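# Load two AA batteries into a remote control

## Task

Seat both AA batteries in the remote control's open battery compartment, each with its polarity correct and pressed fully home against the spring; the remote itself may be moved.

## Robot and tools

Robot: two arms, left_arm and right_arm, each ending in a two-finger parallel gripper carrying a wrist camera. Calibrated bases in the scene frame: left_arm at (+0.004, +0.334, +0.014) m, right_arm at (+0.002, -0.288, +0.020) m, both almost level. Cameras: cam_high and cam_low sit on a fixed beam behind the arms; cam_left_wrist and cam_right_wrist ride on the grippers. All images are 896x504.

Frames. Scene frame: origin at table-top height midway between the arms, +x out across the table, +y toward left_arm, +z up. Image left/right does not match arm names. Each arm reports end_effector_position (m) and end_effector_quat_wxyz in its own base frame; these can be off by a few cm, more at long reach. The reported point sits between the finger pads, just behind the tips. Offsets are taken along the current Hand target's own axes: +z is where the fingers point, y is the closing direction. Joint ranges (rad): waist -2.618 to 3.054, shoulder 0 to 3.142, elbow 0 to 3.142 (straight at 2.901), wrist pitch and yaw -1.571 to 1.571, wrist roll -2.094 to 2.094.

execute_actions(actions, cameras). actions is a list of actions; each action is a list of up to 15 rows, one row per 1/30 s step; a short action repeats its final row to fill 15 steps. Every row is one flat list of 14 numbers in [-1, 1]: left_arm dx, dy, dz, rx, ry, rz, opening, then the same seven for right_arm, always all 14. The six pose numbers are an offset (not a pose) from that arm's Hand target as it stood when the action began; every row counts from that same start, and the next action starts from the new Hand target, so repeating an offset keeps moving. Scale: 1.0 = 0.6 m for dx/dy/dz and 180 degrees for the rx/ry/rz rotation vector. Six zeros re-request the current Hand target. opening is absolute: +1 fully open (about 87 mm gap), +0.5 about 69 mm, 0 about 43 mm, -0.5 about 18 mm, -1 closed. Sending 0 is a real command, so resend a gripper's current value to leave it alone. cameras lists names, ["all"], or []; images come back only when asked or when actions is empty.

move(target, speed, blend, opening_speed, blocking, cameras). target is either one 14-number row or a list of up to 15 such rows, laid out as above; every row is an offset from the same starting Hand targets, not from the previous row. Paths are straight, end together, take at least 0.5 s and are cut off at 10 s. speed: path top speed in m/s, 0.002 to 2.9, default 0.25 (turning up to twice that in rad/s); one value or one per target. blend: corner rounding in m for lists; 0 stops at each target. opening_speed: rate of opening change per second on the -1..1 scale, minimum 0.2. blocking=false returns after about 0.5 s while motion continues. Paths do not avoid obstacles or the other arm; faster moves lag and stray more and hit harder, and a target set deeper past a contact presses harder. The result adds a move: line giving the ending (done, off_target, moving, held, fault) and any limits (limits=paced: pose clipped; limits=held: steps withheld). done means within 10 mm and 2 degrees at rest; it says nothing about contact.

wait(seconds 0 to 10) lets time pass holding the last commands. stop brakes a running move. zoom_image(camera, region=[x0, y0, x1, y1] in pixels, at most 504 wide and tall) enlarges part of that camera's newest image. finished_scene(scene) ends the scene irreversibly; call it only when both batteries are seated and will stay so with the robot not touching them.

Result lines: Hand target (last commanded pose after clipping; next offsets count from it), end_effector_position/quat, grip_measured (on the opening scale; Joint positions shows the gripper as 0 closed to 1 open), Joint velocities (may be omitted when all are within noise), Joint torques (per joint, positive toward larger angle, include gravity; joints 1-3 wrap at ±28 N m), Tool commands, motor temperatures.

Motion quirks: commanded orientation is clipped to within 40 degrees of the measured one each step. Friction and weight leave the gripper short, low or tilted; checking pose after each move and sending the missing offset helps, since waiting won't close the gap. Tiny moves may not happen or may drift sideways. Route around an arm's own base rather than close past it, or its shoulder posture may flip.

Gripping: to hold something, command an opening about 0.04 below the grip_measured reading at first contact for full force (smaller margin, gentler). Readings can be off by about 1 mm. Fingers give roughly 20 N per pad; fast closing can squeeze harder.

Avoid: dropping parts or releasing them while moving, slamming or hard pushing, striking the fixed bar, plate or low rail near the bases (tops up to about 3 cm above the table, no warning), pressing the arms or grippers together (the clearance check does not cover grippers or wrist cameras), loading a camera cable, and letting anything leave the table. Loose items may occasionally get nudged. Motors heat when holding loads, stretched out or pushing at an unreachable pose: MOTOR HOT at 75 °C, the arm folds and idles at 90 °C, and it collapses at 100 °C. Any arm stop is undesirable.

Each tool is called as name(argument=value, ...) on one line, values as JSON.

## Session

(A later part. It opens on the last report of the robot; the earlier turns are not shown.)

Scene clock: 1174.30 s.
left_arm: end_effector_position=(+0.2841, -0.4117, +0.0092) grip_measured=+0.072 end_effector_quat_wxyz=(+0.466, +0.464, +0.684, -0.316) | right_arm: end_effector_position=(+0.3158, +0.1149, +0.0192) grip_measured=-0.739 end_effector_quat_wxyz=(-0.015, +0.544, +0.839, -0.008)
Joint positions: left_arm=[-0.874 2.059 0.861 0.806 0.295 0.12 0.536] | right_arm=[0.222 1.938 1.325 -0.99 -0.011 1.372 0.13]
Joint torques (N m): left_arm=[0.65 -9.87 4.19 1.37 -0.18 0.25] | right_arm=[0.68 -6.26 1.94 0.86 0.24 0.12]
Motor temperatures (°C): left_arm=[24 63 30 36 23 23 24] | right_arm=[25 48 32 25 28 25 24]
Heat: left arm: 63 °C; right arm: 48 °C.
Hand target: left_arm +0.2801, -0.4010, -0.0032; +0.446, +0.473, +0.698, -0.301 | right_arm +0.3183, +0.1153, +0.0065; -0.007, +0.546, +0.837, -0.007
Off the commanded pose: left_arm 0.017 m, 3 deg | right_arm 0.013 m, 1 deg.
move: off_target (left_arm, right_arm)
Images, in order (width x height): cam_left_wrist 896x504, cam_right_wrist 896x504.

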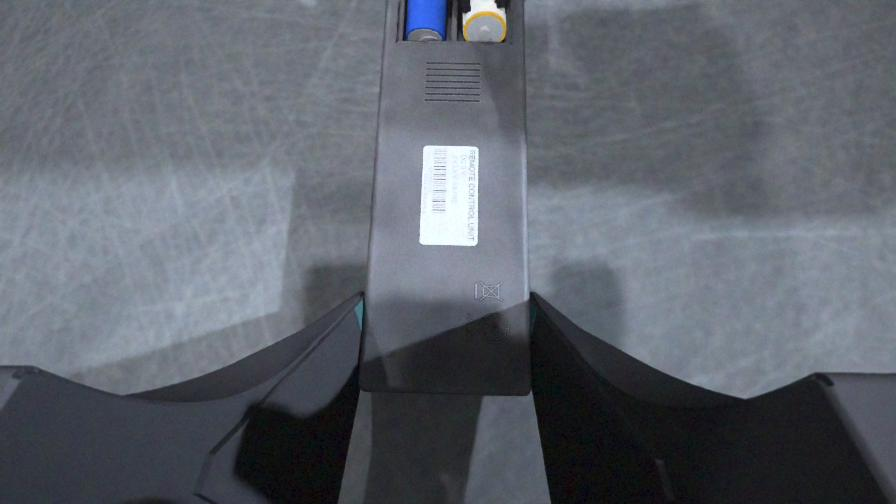

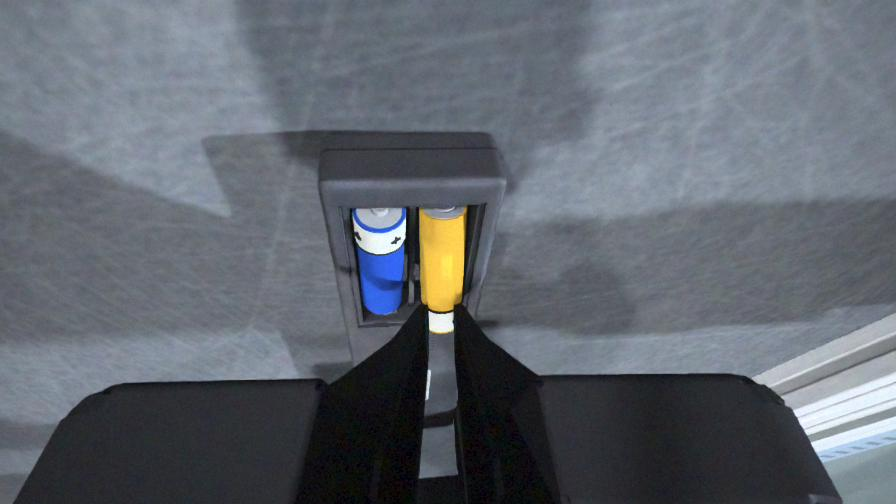

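Contact. Press harder with forward drag.

move(target=[[0,0,0,0,0,0,0.02,0.0,0,0.02,0,0,0,-0.74],[0,0,0,0,0,0,0.02,-0.02,0.0,0.025,0,0,0,-0.74]], speed=0.05, cameras=["cam_left_wrist","cam_right_wrist"])

zoom_image(camera="cam_right_wrist", region=[320, 100, 570, 400])

zoom_image(camera="cam_left_wrist", region=[350, 0, 550, 112])

Scene clock: 1181.87 s.
left_arm: end_effector_position=(+0.2841, -0.4117, +0.0092) grip_measured=+0.072 end_effector_quat_wxyz=(+0.466, +0.464, +0.684, -0.316) | right_arm: end_effector_position=(+0.3166, +0.1128, +0.0151) grip_measured=-0.739 end_effector_quat_wxyz=(-0.022, +0.547, +0.837, +0.009)
Joint positions: left_arm=[-0.874 2.059 0.861 0.806 0.295 0.12 0.536] | right_arm=[0.198 1.933 1.295 -0.951 -0.043 1.355 0.13]
Joint torques (N m): left_arm=[0.65 -9.87 4.12 1.37 -0.17 0.25] | right_arm=[-0.32 -3.33 2.5 1 0.61 -0.05]
Motor temperatures (°C): left_arm=[24 63 30 36 23 23 24] | right_arm=[25 47 31 26 27 25 24]
Heat: left arm: 63 °C; right arm: 47 °C.
Hand target: left_arm +0.2801, -0.4010, -0.0032; +0.446, +0.473, +0.698, -0.301 | right_arm +0.3227, +0.1043, -0.0086; -0.007, +0.546, +0.838, -0.007
Off the commanded pose: left_arm 0.017 m, 3 deg | right_arm 0.026 m, 2 deg.
move: off_target (left_arm, right_arm)
Images, in order (width x height): cam_left_wrist 896x504, cam_right_wrist 896x504.

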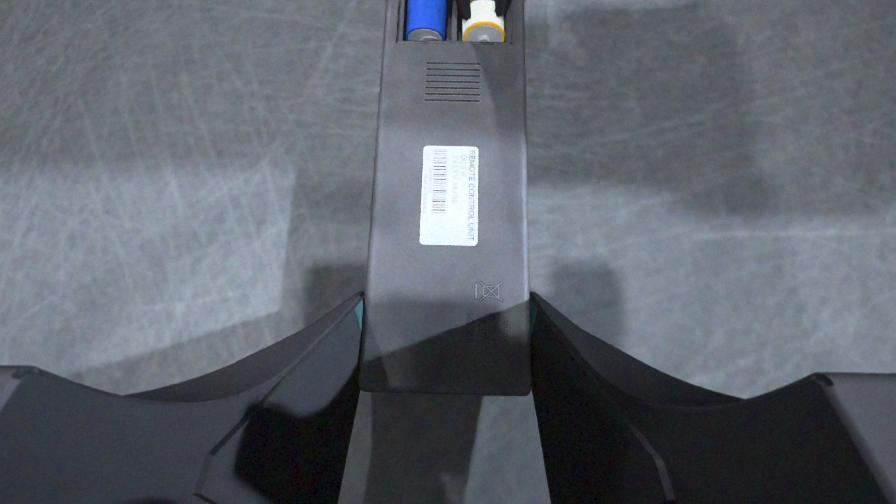

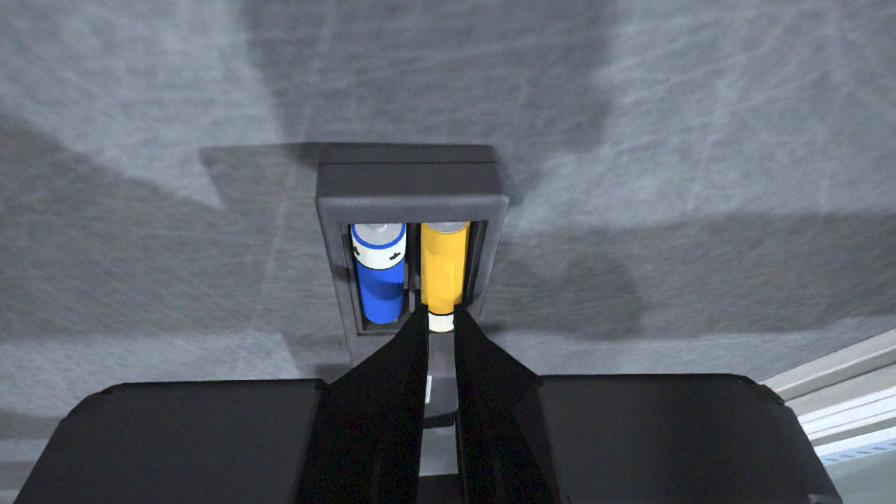

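Scaled by 1.680 from the camera's 896x504 image, which has a finer 1280x720 frame.

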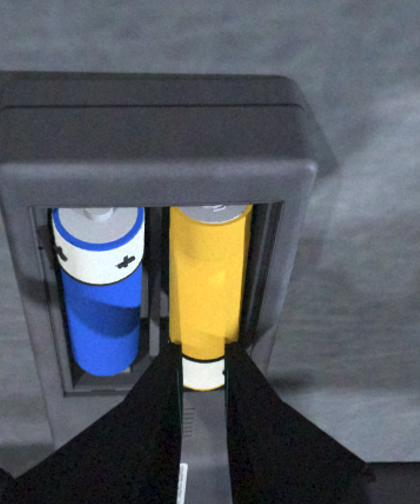

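Scaled by 2.520 from the camera's 896x504 image, which has a finer 1280x720 frame.

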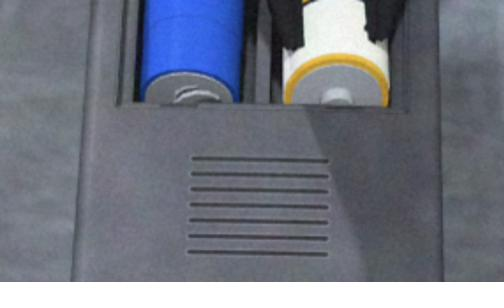

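move(target=[[0,0,0,0,0,0,0.02,0.01,0.0,-0.04,0,0,0,-0.74],[0,0,0,0,0,0,0.02,0.02,0.0,-0.14,0,0,0,-0.74]], speed=0.08, cameras=["cam_left_wrist","cam_right_wrist"])

zoom_image(camera="cam_right_wrist", region=[320, 80, 520, 330])

zoom_image(camera="cam_left_wrist", region=[350, 0, 550, 112])

Scene clock: 1190.77 s.
left_arm: end_effector_position=(+0.2841, -0.4117, +0.0092) grip_measured=+0.072 end_effector_quat_wxyz=(+0.466, +0.464, +0.684, -0.316) | right_arm: end_effector_position=(+0.3148, +0.1142, +0.0588) grip_measured=-0.740 end_effector_quat_wxyz=(-0.026, +0.544, +0.838, -0.019)
Joint positions: left_arm=[-0.874 2.059 0.861 0.806 0.295 0.12 0.536] | right_arm=[0.22 1.92 1.461 -1.176 -0.01 1.371 0.13]
Joint torques (N m): left_arm=[0.66 -9.89 4.19 1.38 -0.16 0.26] | right_arm=[0.8 -10.73 6.09 0.01 0.22 0.14]
Motor temperatures (°C): left_arm=[24 63 30 36 23 23 24] | right_arm=[25 46 31 26 27 25 24]
Heat: left arm: 63 °C; right arm: 46 °C.
Hand target: left_arm +0.2801, -0.4010, -0.0032; +0.446, +0.473, +0.698, -0.301 | right_arm +0.3195, +0.1156, +0.0754; -0.007, +0.546, +0.837, -0.007
Off the commanded pose: left_arm 0.017 m, 3 deg | right_arm 0.017 m, 3 deg.
move: off_target (left_arm, right_arm)
Images, in order (width x height): cam_left_wrist 896x504, cam_right_wrist 896x504.

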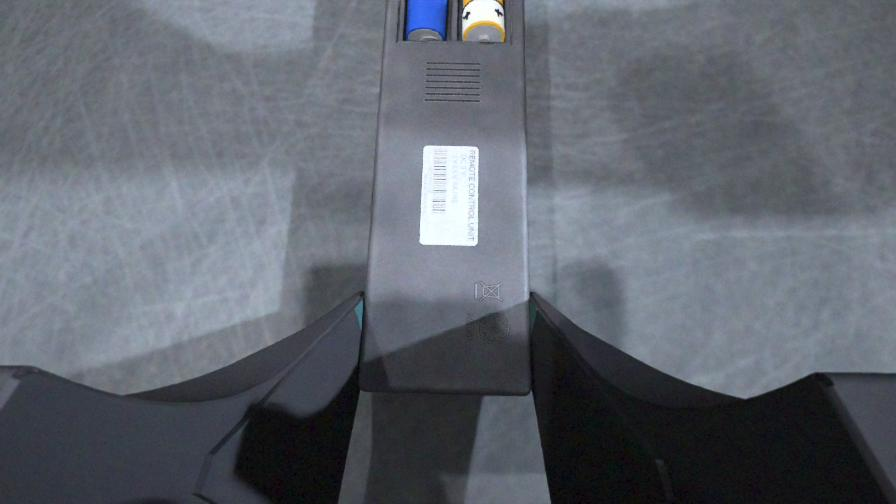

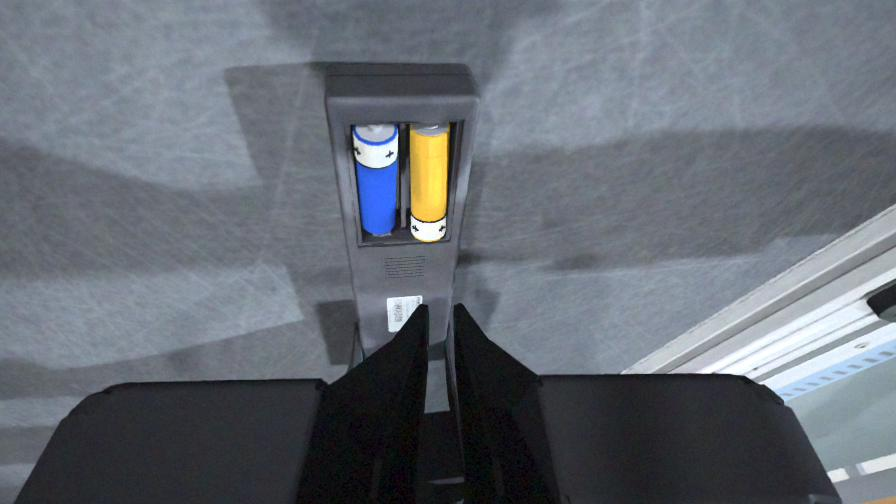

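Scaled by 2.016 from the camera's 896x504 image, which has a finer 1280x720 frame.

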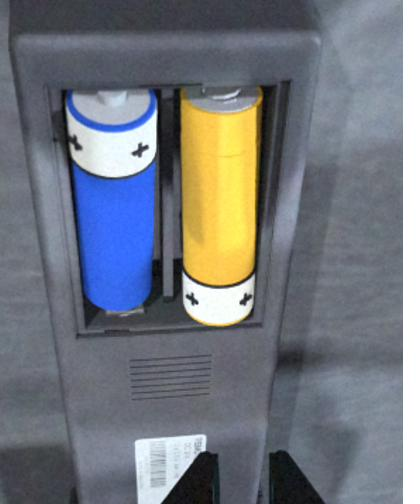

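Scaled by 2.520 from the camera's 896x504 image, which has a finer 1280x720 frame.

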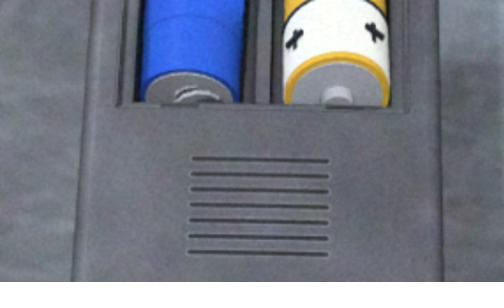

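move(target=[[0,0,0,0,0,0,0.02,-0.035,0.007,0.005,0,0,0,-0.9],[0,0,0,0,0,0,0.02,-0.035,0.007,0.068,0,0,0,-0.9]], speed=0.08, cameras=["cam_right_wrist"])

zoom_image(camera="cam_right_wrist", region=[320, 150, 570, 400])

Scene clock: 1211.03 s.
left_arm: end_effector_position=(+0.2841, -0.4117, +0.0092) grip_measured=+0.072 end_effector_quat_wxyz=(+0.466, +0.464, +0.684, -0.316) | right_arm: end_effector_position=(+0.3309, +0.1002, +0.0403) grip_measured=-0.900 end_effector_quat_wxyz=(-0.007, +0.549, +0.836, -0.001)
Joint positions: left_arm=[-0.874 2.059 0.861 0.806 0.295 0.12 0.536] | right_arm=[0.173 1.933 1.408 -1.056 -0.007 1.336 0.05]
Joint torques (N m): left_arm=[0.69 -9.85 4.15 1.37 -0.18 0.24] | right_arm=[0.02 -6.28 4.29 0.36 0.21 -0.1]
Motor temperatures (°C): left_arm=[24 63 30 36 23 23 24] | right_arm=[25 51 32 25 27 25 24]
Heat: left arm: 63 °C; right arm: 51 °C.
Hand target: left_arm +0.2801, -0.4010, -0.0032; +0.446, +0.473, +0.698, -0.301 | right_arm +0.3310, +0.0980, +0.0345; -0.007, +0.546, +0.838, -0.007
Off the commanded pose: left_arm 0.017 m, 3 deg | right_arm 0.006 m, 1 deg.
move: off_target (left_arm)
Images, in order (width x height): cam_right_wrist 896x504.

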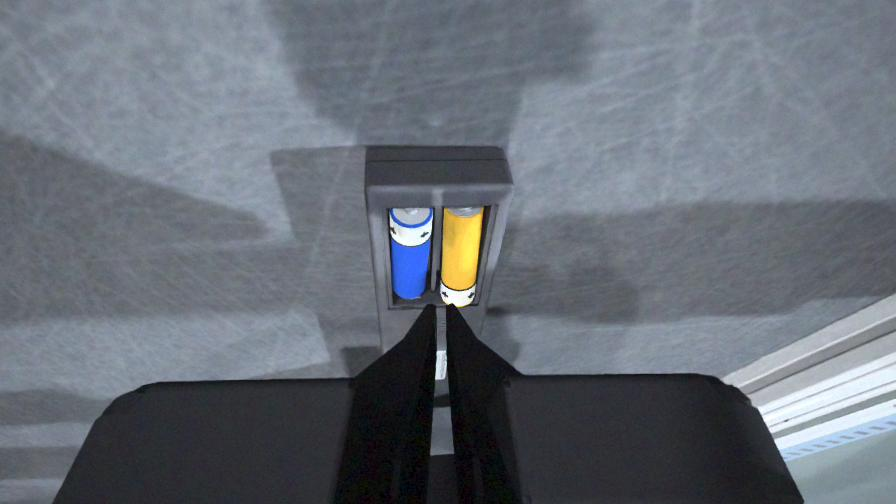

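Scaled by 2.016 from the camera's 896x504 image, which has a finer 1280x720 frame.

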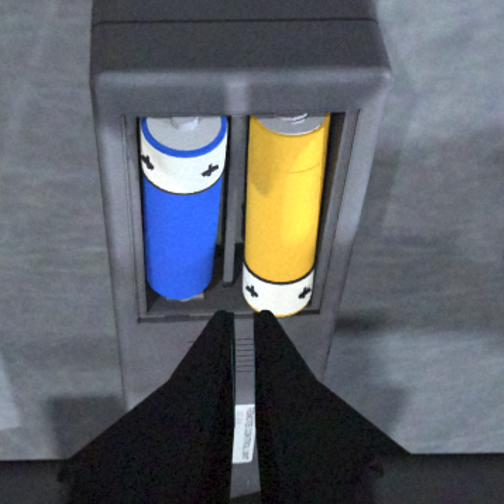

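move(target=[[0,0,0,0,0,0,0.02,0,-0.0117,0,0,0,0,-0.9],[0,0,0,0,0,0,0.02,0,-0.0117,0.02,0,0,0,-0.9]], speed=0.08, cameras=["cam_right_wrist"])

zoom_image(camera="cam_right_wrist", region=[320, 150, 570, 400])

Scene clock: 1218.90 s.
left_arm: end_effector_position=(+0.2841, -0.4117, +0.0092) grip_measured=+0.072 end_effector_quat_wxyz=(+0.466, +0.464, +0.684, -0.316) | right_arm: end_effector_position=(+0.3237, +0.0979, +0.0252) grip_measured=-0.900 end_effector_quat_wxyz=(-0.010, +0.548, +0.836, -0.004)
Joint positions: left_arm=[-0.874 2.059 0.861 0.806 0.295 0.12 0.536] | right_arm=[0.17 1.933 1.344 -1.002 -0.007 1.331 0.05]
Joint torques (N m): left_arm=[0.65 -9.87 4.18 1.38 -0.18 0.25] | right_arm=[-0.23 -7.09 4.11 0.35 0.21 -0.1]
Motor temperatures (°C): left_arm=[24 63 30 36 23 23 24] | right_arm=[25 49 32 25 27 25 24]
Heat: left arm: 63 °C; right arm: 49 °C.
Hand target: left_arm +0.2801, -0.4010, -0.0032; +0.446, +0.473, +0.698, -0.301 | right_arm +0.3244, +0.0950, +0.0226; -0.007, +0.546, +0.837, -0.007
Off the commanded pose: left_arm 0.017 m, 3 deg | right_arm 0.004 m, 1 deg.
move: off_target (left_arm)
Images, in order (width x height): cam_right_wrist 896x504.

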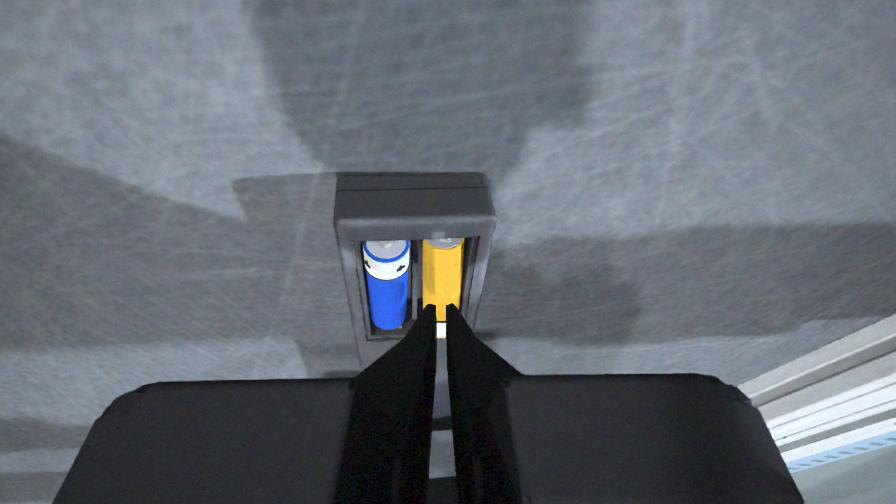

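Scaled by 2.016 from the camera's 896x504 image, which has a finer 1280x720 frame.

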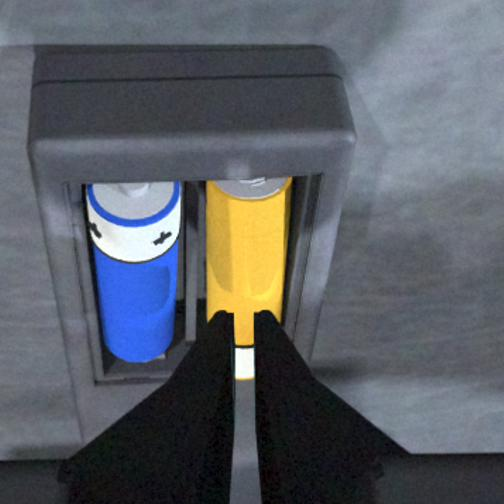

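move(target=[[0,0,0,0,0,0,0.02,0,0,0.0227,0,0,0,-0.9]], speed=0.04, cameras=["cam_right_wrist"])

zoom_image(camera="cam_right_wrist", region=[320, 150, 570, 400])

Scene clock: 1223.40 s.
left_arm: end_effector_position=(+0.2841, -0.4117, +0.0092) grip_measured=+0.072 end_effector_quat_wxyz=(+0.466, +0.464, +0.684, -0.316) | right_arm: end_effector_position=(+0.3232, +0.0978, +0.0170) grip_measured=-0.900 end_effector_quat_wxyz=(-0.007, +0.548, +0.836, -0.002)
Joint positions: left_arm=[-0.874 2.059 0.861 0.806 0.295 0.12 0.536] | right_arm=[0.17 1.935 1.313 -0.961 -0.007 1.33 0.05]
Joint torques (N m): left_arm=[0.68 -9.85 4.15 1.37 -0.17 0.26] | right_arm=[-0.2 -5.72 3.95 0.47 0.21 -0.09]
Motor temperatures (°C): left_arm=[24 63 30 36 23 23 24] | right_arm=[25 48 32 25 27 25 24]
Heat: left arm: 63 °C; right arm: 48 °C.
Hand target: left_arm +0.2801, -0.4010, -0.0032; +0.446, +0.473, +0.698, -0.301 | right_arm +0.3240, +0.0950, +0.0090; -0.007, +0.546, +0.838, -0.007
Off the commanded pose: left_arm 0.017 m, 3 deg | right_arm 0.009 m, 1 deg.
move: off_target (left_arm)
Images, in order (width x height): cam_right_wrist 896x504.

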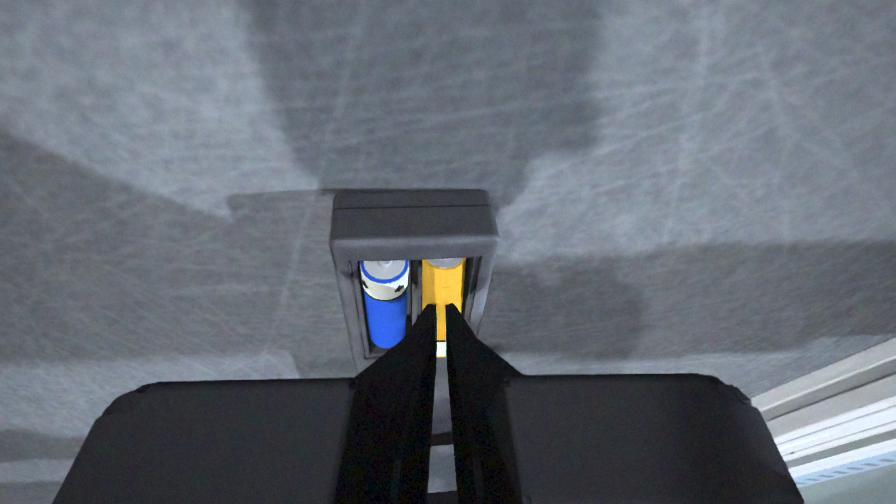

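Scaled by 2.016 from the camera's 896x504 image, which has a finer 1280x720 frame.

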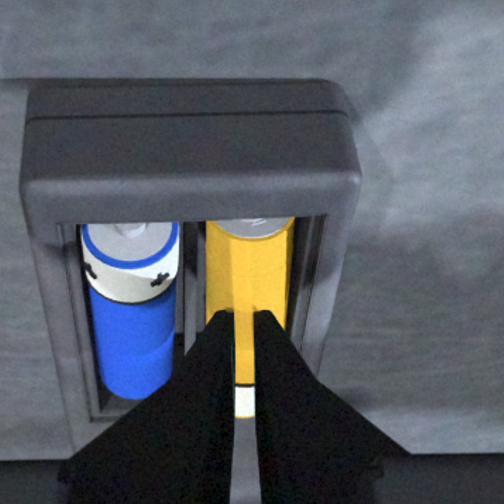

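move(target=[[0,0,0,0,0,0,0.02,0,0,0.022,0,0,0,-0.9]], speed=0.04, cameras=["cam_right_wrist","cam_left_wrist"])

zoom_image(camera="cam_right_wrist", region=[320, 150, 570, 400])

zoom_image(camera="cam_left_wrist", region=[350, 0, 550, 112])

Scene clock: 1232.70 s.
left_arm: end_effector_position=(+0.2841, -0.4117, +0.0092) grip_measured=+0.072 end_effector_quat_wxyz=(+0.466, +0.464, +0.684, -0.316) | right_arm: end_effector_position=(+0.3230, +0.0977, +0.0159) grip_measured=-0.900 end_effector_quat_wxyz=(-0.010, +0.548, +0.836, +0.003)
Joint positions: left_arm=[-0.874 2.059 0.861 0.806 0.295 0.12 0.536] | right_arm=[0.165 1.935 1.306 -0.953 -0.017 1.324 0.05]
Joint torques (N m): left_arm=[0.65 -9.88 4.23 1.37 -0.17 0.24] | right_arm=[0.34 -4.23 2.09 0.9 0.33 -0.01]
Motor temperatures (°C): left_arm=[24 63 30 36 23 23 24] | right_arm=[25 48 32 25 27 25 24]
Heat: left arm: 63 °C; right arm: 48 °C.
Hand target: left_arm +0.2801, -0.4010, -0.0032; +0.446, +0.473, +0.698, -0.301 | right_arm +0.3238, +0.0950, -0.0042; -0.007, +0.546, +0.837, -0.007
Off the commanded pose: left_arm 0.017 m, 3 deg | right_arm 0.020 m, 1 deg.
move: off_target (left_arm, right_arm)
Images, in order (width x height): cam_left_wrist 896x504, cam_right_wrist 896x504.

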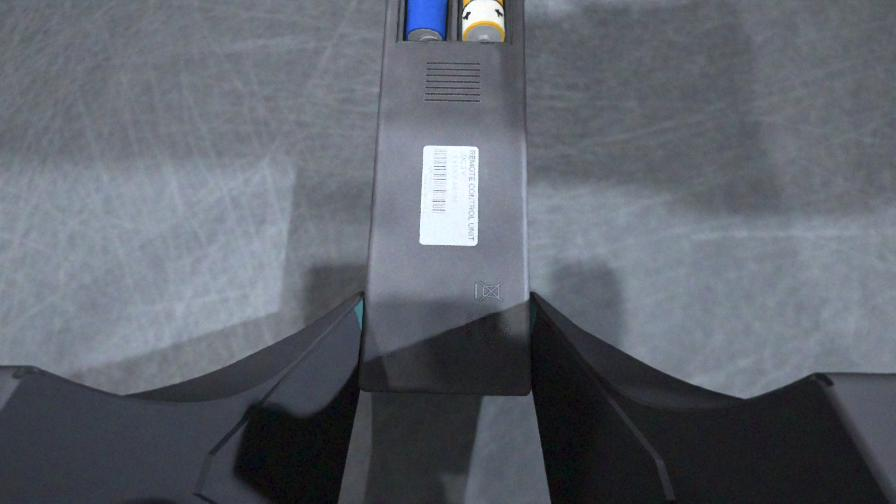

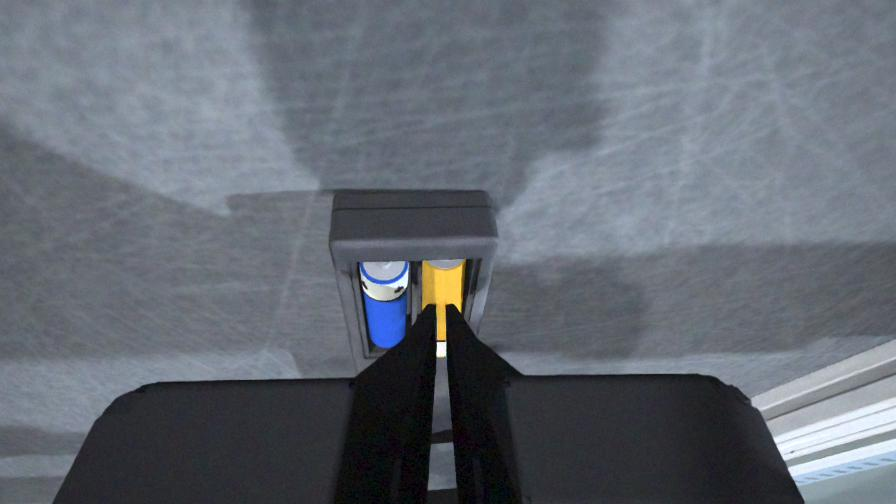

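Scaled by 2.016 from the camera's 896x504 image, which has a finer 1280x720 frame.

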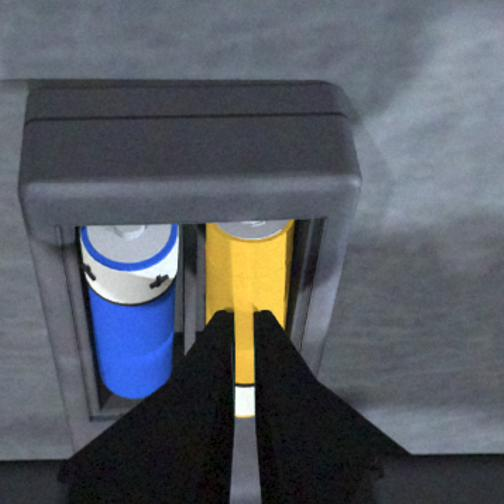

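Scaled by 2.520 from the camera's 896x504 image, which has a finer 1280x720 frame.

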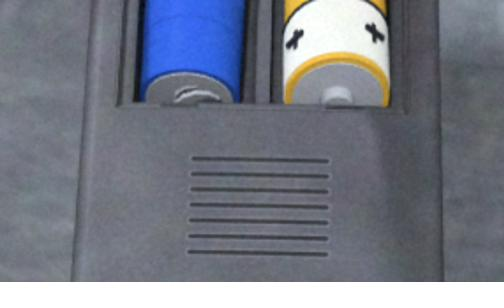

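move(target=[[0,0,0,0,0,0,0.02,0.03,0,-0.012,0,0,0,-0.9]], speed=0.04, cameras=["cam_right_wrist","cam_left_wrist"])

zoom_image(camera="cam_left_wrist", region=[350, 0, 550, 112])

move(target=[[0,0,0,0,0,0,0.02,0,0,0.02,0,0,0,-0.9]], speed=0.04, cameras=["cam_right_wrist","cam_left_wrist"])

zoom_image(camera="cam_left_wrist", region=[350, 0, 550, 112])

Scene clock: 1240.67 s.
left_arm: end_effector_position=(+0.2841, -0.4117, +0.0092) grip_measured=+0.072 end_effector_quat_wxyz=(+0.466, +0.464, +0.684, -0.316) | right_arm: end_effector_position=(+0.3226, +0.0990, +0.0161) grip_measured=-0.900 end_effector_quat_wxyz=(+0.005, +0.547, +0.837, -0.011)
Joint positions: left_arm=[-0.874 2.059 0.861 0.806 0.295 0.12 0.536] | right_arm=[0.189 1.93 1.306 -0.955 0.023 1.347 0.05]
Joint torques (N m): left_arm=[0.65 -9.83 4.16 1.39 -0.17 0.26] | right_arm=[2.85 -5.74 1.89 0.7 -0.14 0.26]
Motor temperatures (°C): left_arm=[24 63 30 36 23 23 24] | right_arm=[25 47 31 26 27 25 24]
Heat: left arm: 63 °C; right arm: 47 °C.
Hand target: left_arm +0.2801, -0.4010, -0.0032; +0.446, +0.473, +0.698, -0.301 | right_arm +0.3167, +0.1114, +0.0031; -0.007, +0.546, +0.838, -0.007
Off the commanded pose: left_arm 0.017 m, 3 deg | right_arm 0.019 m, 1 deg.
move: off_target (left_arm, right_arm)
Images, in order (width x height): cam_left_wrist 896x504, cam_right_wrist 896x504.

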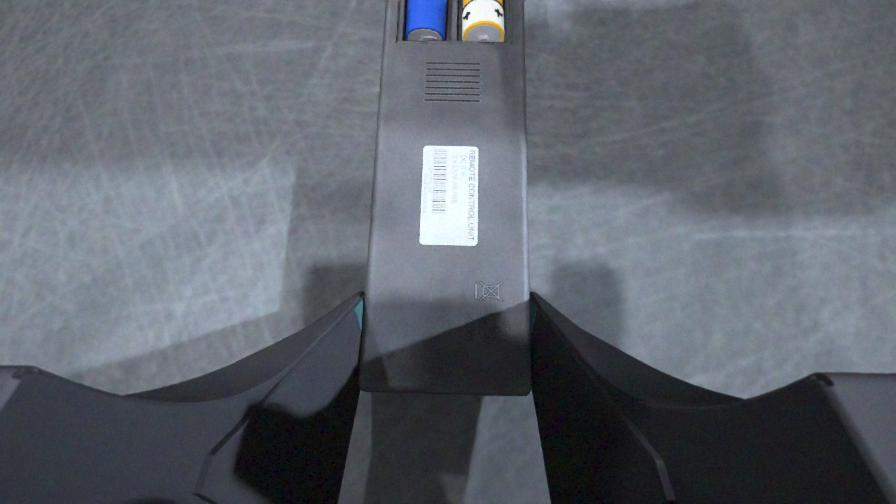

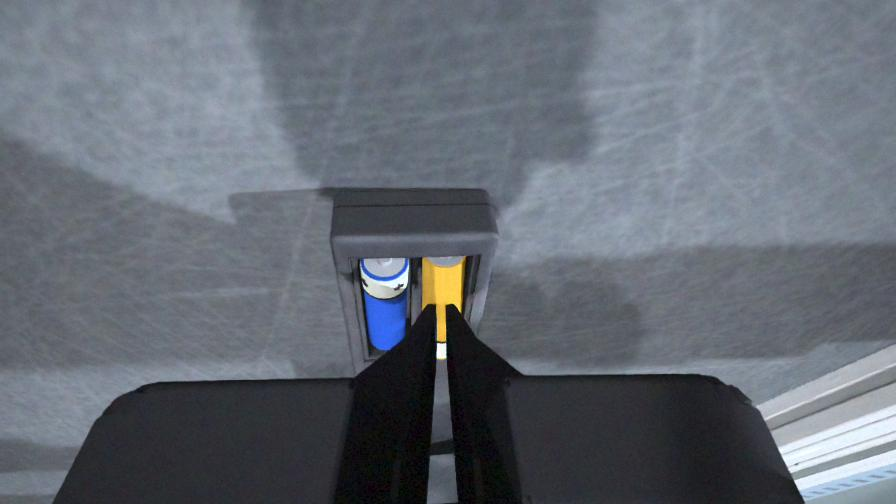

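Scaled by 2.520 from the camera's 896x504 image, which has a finer 1280x720 frame.

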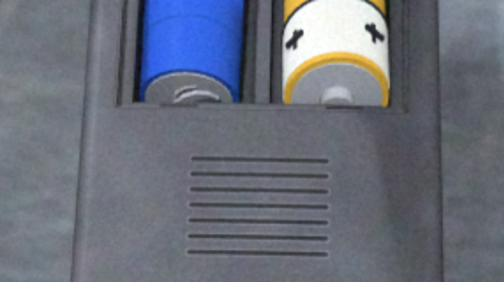

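Scene clock: 1241.40 s.
left_arm: end_effector_position=(+0.2841, -0.4117, +0.0092) grip_measured=+0.072 end_effector_quat_wxyz=(+0.466, +0.464, +0.684, -0.316) | right_arm: end_effector_position=(+0.3222, +0.0989, +0.0156) grip_measured=-0.900 end_effector_quat_wxyz=(+0.009, +0.548, +0.836, -0.008)
Joint positions: left_arm=[-0.874 2.059 0.861 0.806 0.295 0.12 0.536] | right_arm=[0.189 1.92 1.292 -0.941 0.023 1.349 0.05]
Joint torques (N m): left_arm=[0.62 -9.83 4.23 1.37 -0.17 0.24] | right_arm=[2.78 -3.58 0.87 1.01 -0.13 0.25]
Motor temperatures (°C): left_arm=[24 63 30 36 23 23 24] | right_arm=[25 47 31 26 27 25 24]
Heat: left arm: 63 °C; right arm: 47 °C.
Hand target: left_arm +0.2801, -0.4010, -0.0032; +0.446, +0.473, +0.698, -0.301 | right_arm +0.3165, +0.1113, -0.0089; -0.007, +0.546, +0.837, -0.007
Off the commanded pose: left_arm 0.017 m, 3 deg | right_arm 0.028 m, 2 deg.
move: off_target (left_arm, right_arm)
Images, in order (width x height): cam_left_wrist 896x504, cam_right_wrist 896x504.

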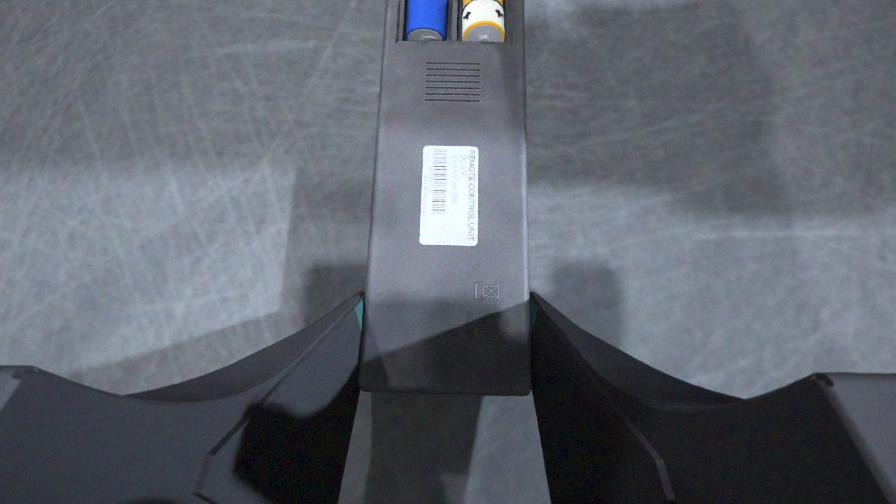

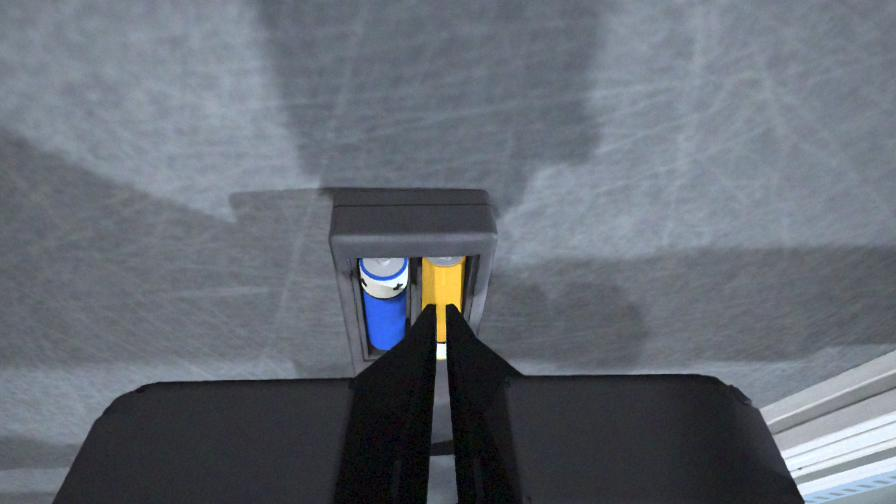

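Scaled by 2.520 from the camera's 896x504 image, which has a finer 1280x720 frame.

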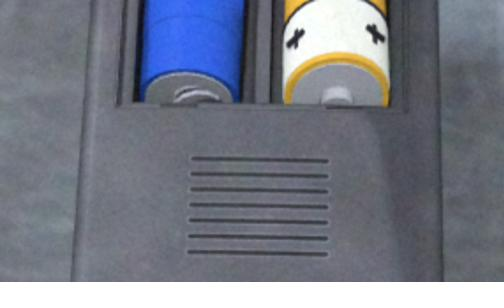

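move(target=[[0,0,0,0,0,0,0.02,0.005,0.0015,-0.068,0,0,0,-0.9],[0,0,0,0,0,0,0.02,0.005,0.0015,-0.04,0,0,0,-0.9]], speed=0.06, cameras=["cam_right_wrist"])

zoom_image(camera="cam_right_wrist", region=[320, 150, 570, 400])

Scene clock: 1264.63 s.
left_arm: end_effector_position=(+0.2841, -0.4117, +0.0092) grip_measured=+0.072 end_effector_quat_wxyz=(+0.466, +0.464, +0.684, -0.316) | right_arm: end_effector_position=(+0.3176, +0.1118, +0.0204) grip_measured=-0.900 end_effector_quat_wxyz=(-0.001, +0.543, +0.840, -0.006)
Joint positions: left_arm=[-0.874 2.059 0.861 0.806 0.295 0.12 0.536] | right_arm=[0.221 1.919 1.308 -0.969 0.008 1.37 0.05]
Joint torques (N m): left_arm=[0.65 -9.88 4.19 1.37 -0.18 0.25] | right_arm=[0.62 -6.02 4.07 0.37 0.02 0.14]
Motor temperatures (°C): left_arm=[24 63 30 36 23 23 24] | right_arm=[25 44 30 26 26 25 24]
Heat: left arm: 63 °C; right arm: 44 °C.
Hand target: left_arm +0.2801, -0.4010, -0.0032; +0.446, +0.473, +0.698, -0.301 | right_arm +0.3165, +0.1146, +0.0151; -0.007, +0.546, +0.837, -0.007
Off the commanded pose: left_arm 0.017 m, 3 deg | right_arm 0.006 m, 1 deg.
move: off_target (left_arm)
Images, in order (width x height): cam_right_wrist 896x504.

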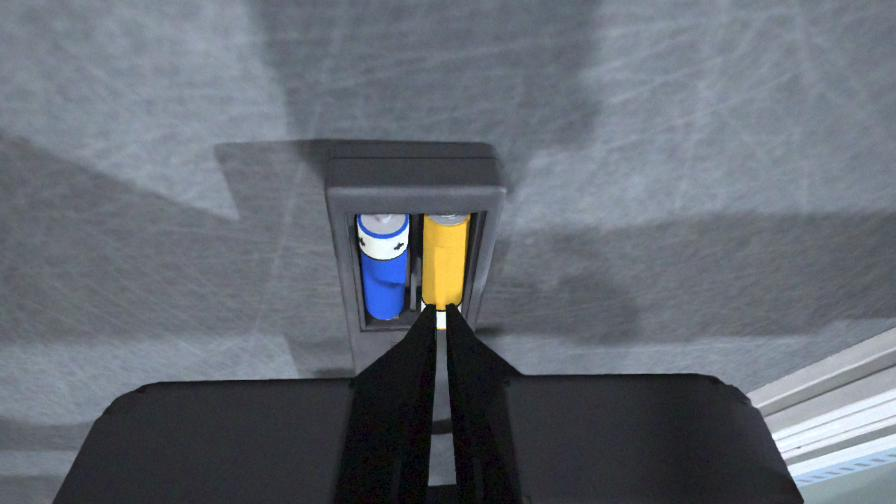

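Scaled by 2.016 from the camera's 896x504 image, which has a finer 1280x720 frame.

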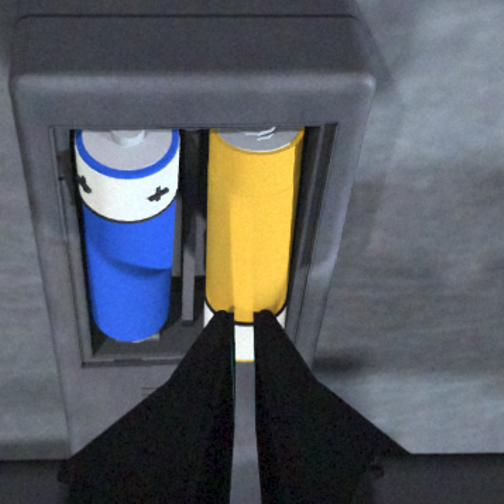

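move(target=[[0,0,0,0,0,0,0.02,0.003,0,0.03,0,0,0,-0.9],[0,0,0,0,0,0,0.02,-0.017,0,0.045,0,0,0,-0.9]], speed=0.05, cameras=["cam_right_wrist","cam_left_wrist"])

zoom_image(camera="cam_right_wrist", region=[320, 150, 570, 400])

zoom_image(camera="cam_left_wrist", region=[350, 0, 550, 112])

Scene clock: 1276.80 s.
left_arm: end_effector_position=(+0.2841, -0.4117, +0.0092) grip_measured=+0.072 end_effector_quat_wxyz=(+0.466, +0.464, +0.684, -0.316) | right_arm: end_effector_position=(+0.3173, +0.1111, +0.0166) grip_measured=-0.900 end_effector_quat_wxyz=(-0.014, +0.546, +0.837, +0.012)
Joint positions: left_arm=[-0.874 2.059 0.861 0.806 0.295 0.12 0.536] | right_arm=[0.196 1.919 1.284 -0.94 -0.037 1.353 0.05]
Joint torques (N m): left_arm=[0.65 -9.83 4.16 1.37 -0.18 0.25] | right_arm=[0.23 -2.44 1.83 1.09 0.53 0]
Motor temperatures (°C): left_arm=[24 63 30 36 23 23 24] | right_arm=[25 44 31 26 26 25 24]
Heat: left arm: 63 °C; right arm: 44 °C.
Hand target: left_arm +0.2801, -0.4010, -0.0032; +0.446, +0.473, +0.698, -0.301 | right_arm +0.3202, +0.1051, -0.0120; -0.007, +0.546, +0.838, -0.007
Off the commanded pose: left_arm 0.017 m, 3 deg | right_arm 0.029 m, 2 deg.
move: off_target (left_arm, right_arm)
Images, in order (width x height): cam_left_wrist 896x504, cam_right_wrist 896x504.

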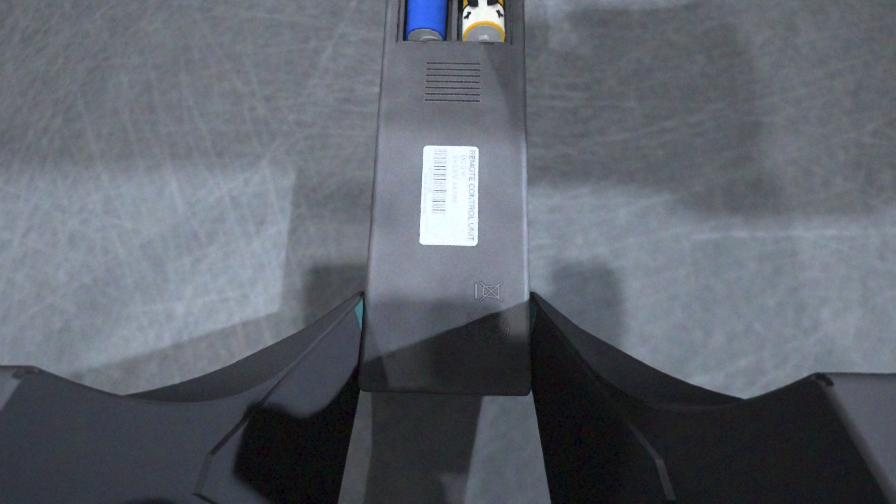

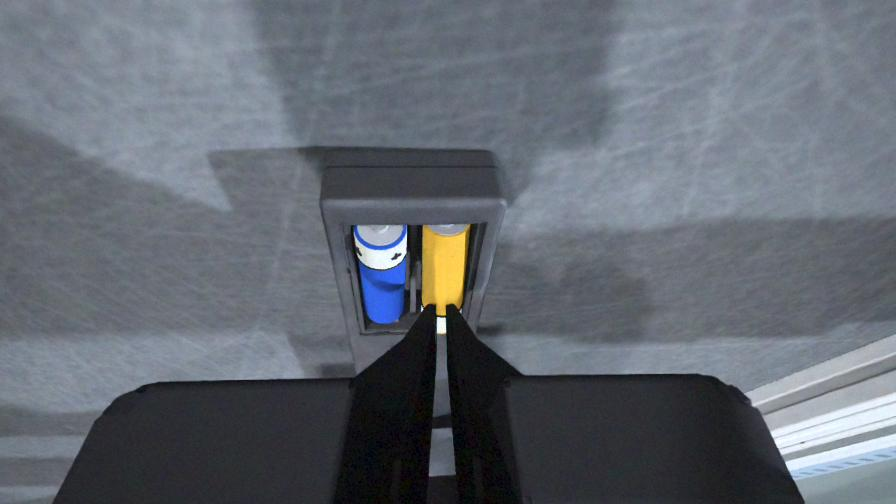

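Scaled by 2.016 from the camera's 896x504 image, which has a finer 1280x720 frame.

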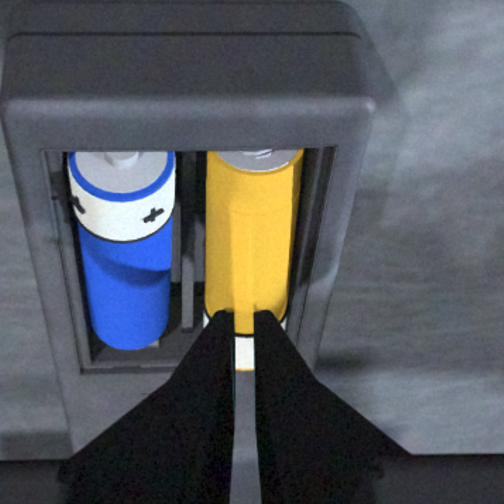

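Scaled by 2.520 from the camera's 896x504 image, which has a finer 1280x720 frame.

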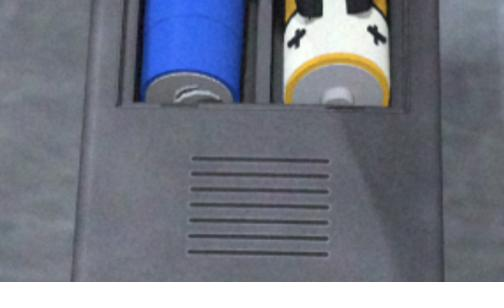

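move(target=[[0,0,0,0,0,0,0.02,0,0,-0.08,0,0,0,-0.9],[0,0,0,0,0,0,0.02,-0.012,0.031,-0.075,0,0,0,-0.9],[0,0,0,0,0,0,0.02,-0.012,0.031,-0.05,0,0,0,-0.9]], speed=0.06, cameras=["cam_right_wrist"])

zoom_image(camera="cam_right_wrist", region=[320, 150, 570, 400])

Scene clock: 1286.87 s.
left_arm: end_effector_position=(+0.2841, -0.4117, +0.0092) grip_measured=+0.072 end_effector_quat_wxyz=(+0.466, +0.464, +0.684, -0.316) | right_arm: end_effector_position=(+0.3407, +0.1093, +0.0242) grip_measured=-0.900 end_effector_quat_wxyz=(-0.006, +0.548, +0.836, +0.000)
Joint positions: left_arm=[-0.874 2.059 0.861 0.806 0.295 0.12 0.536] | right_arm=[0.192 1.992 1.424 -1.012 -0.009 1.352 0.05]
Joint torques (N m): left_arm=[0.61 -9.85 4.18 1.36 -0.16 0.25] | right_arm=[-0.18 -6.52 4.19 0.36 0.23 -0.09]
Motor temperatures (°C): left_arm=[24 63 30 36 23 23 24] | right_arm=[25 44 30 26 26 25 24]
Heat: left arm: 63 °C; right arm: 44 °C.
Hand target: left_arm +0.2801, -0.4010, -0.0032; +0.446, +0.473, +0.698, -0.301 | right_arm +0.3407, +0.1061, +0.0176; -0.007, +0.546, +0.837, -0.007
Off the commanded pose: left_arm 0.017 m, 3 deg | right_arm 0.007 m, 1 deg.
move: off_target (left_arm)
Images, in order (width x height): cam_right_wrist 896x504.

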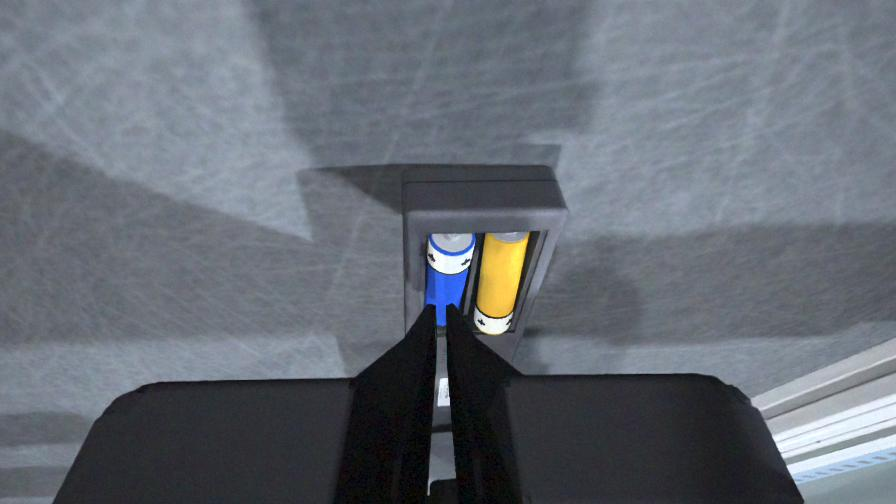

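Scaled by 2.016 from the camera's 896x504 image, which has a finer 1280x720 frame.

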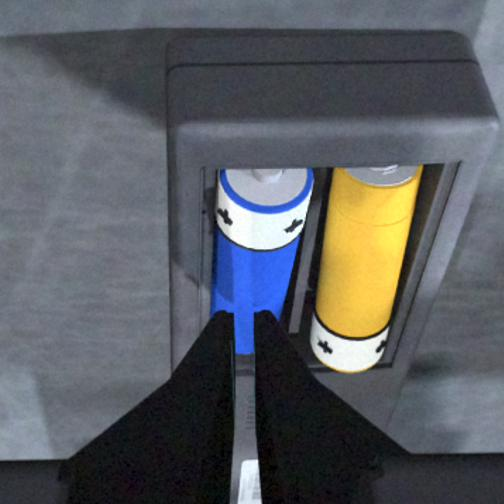

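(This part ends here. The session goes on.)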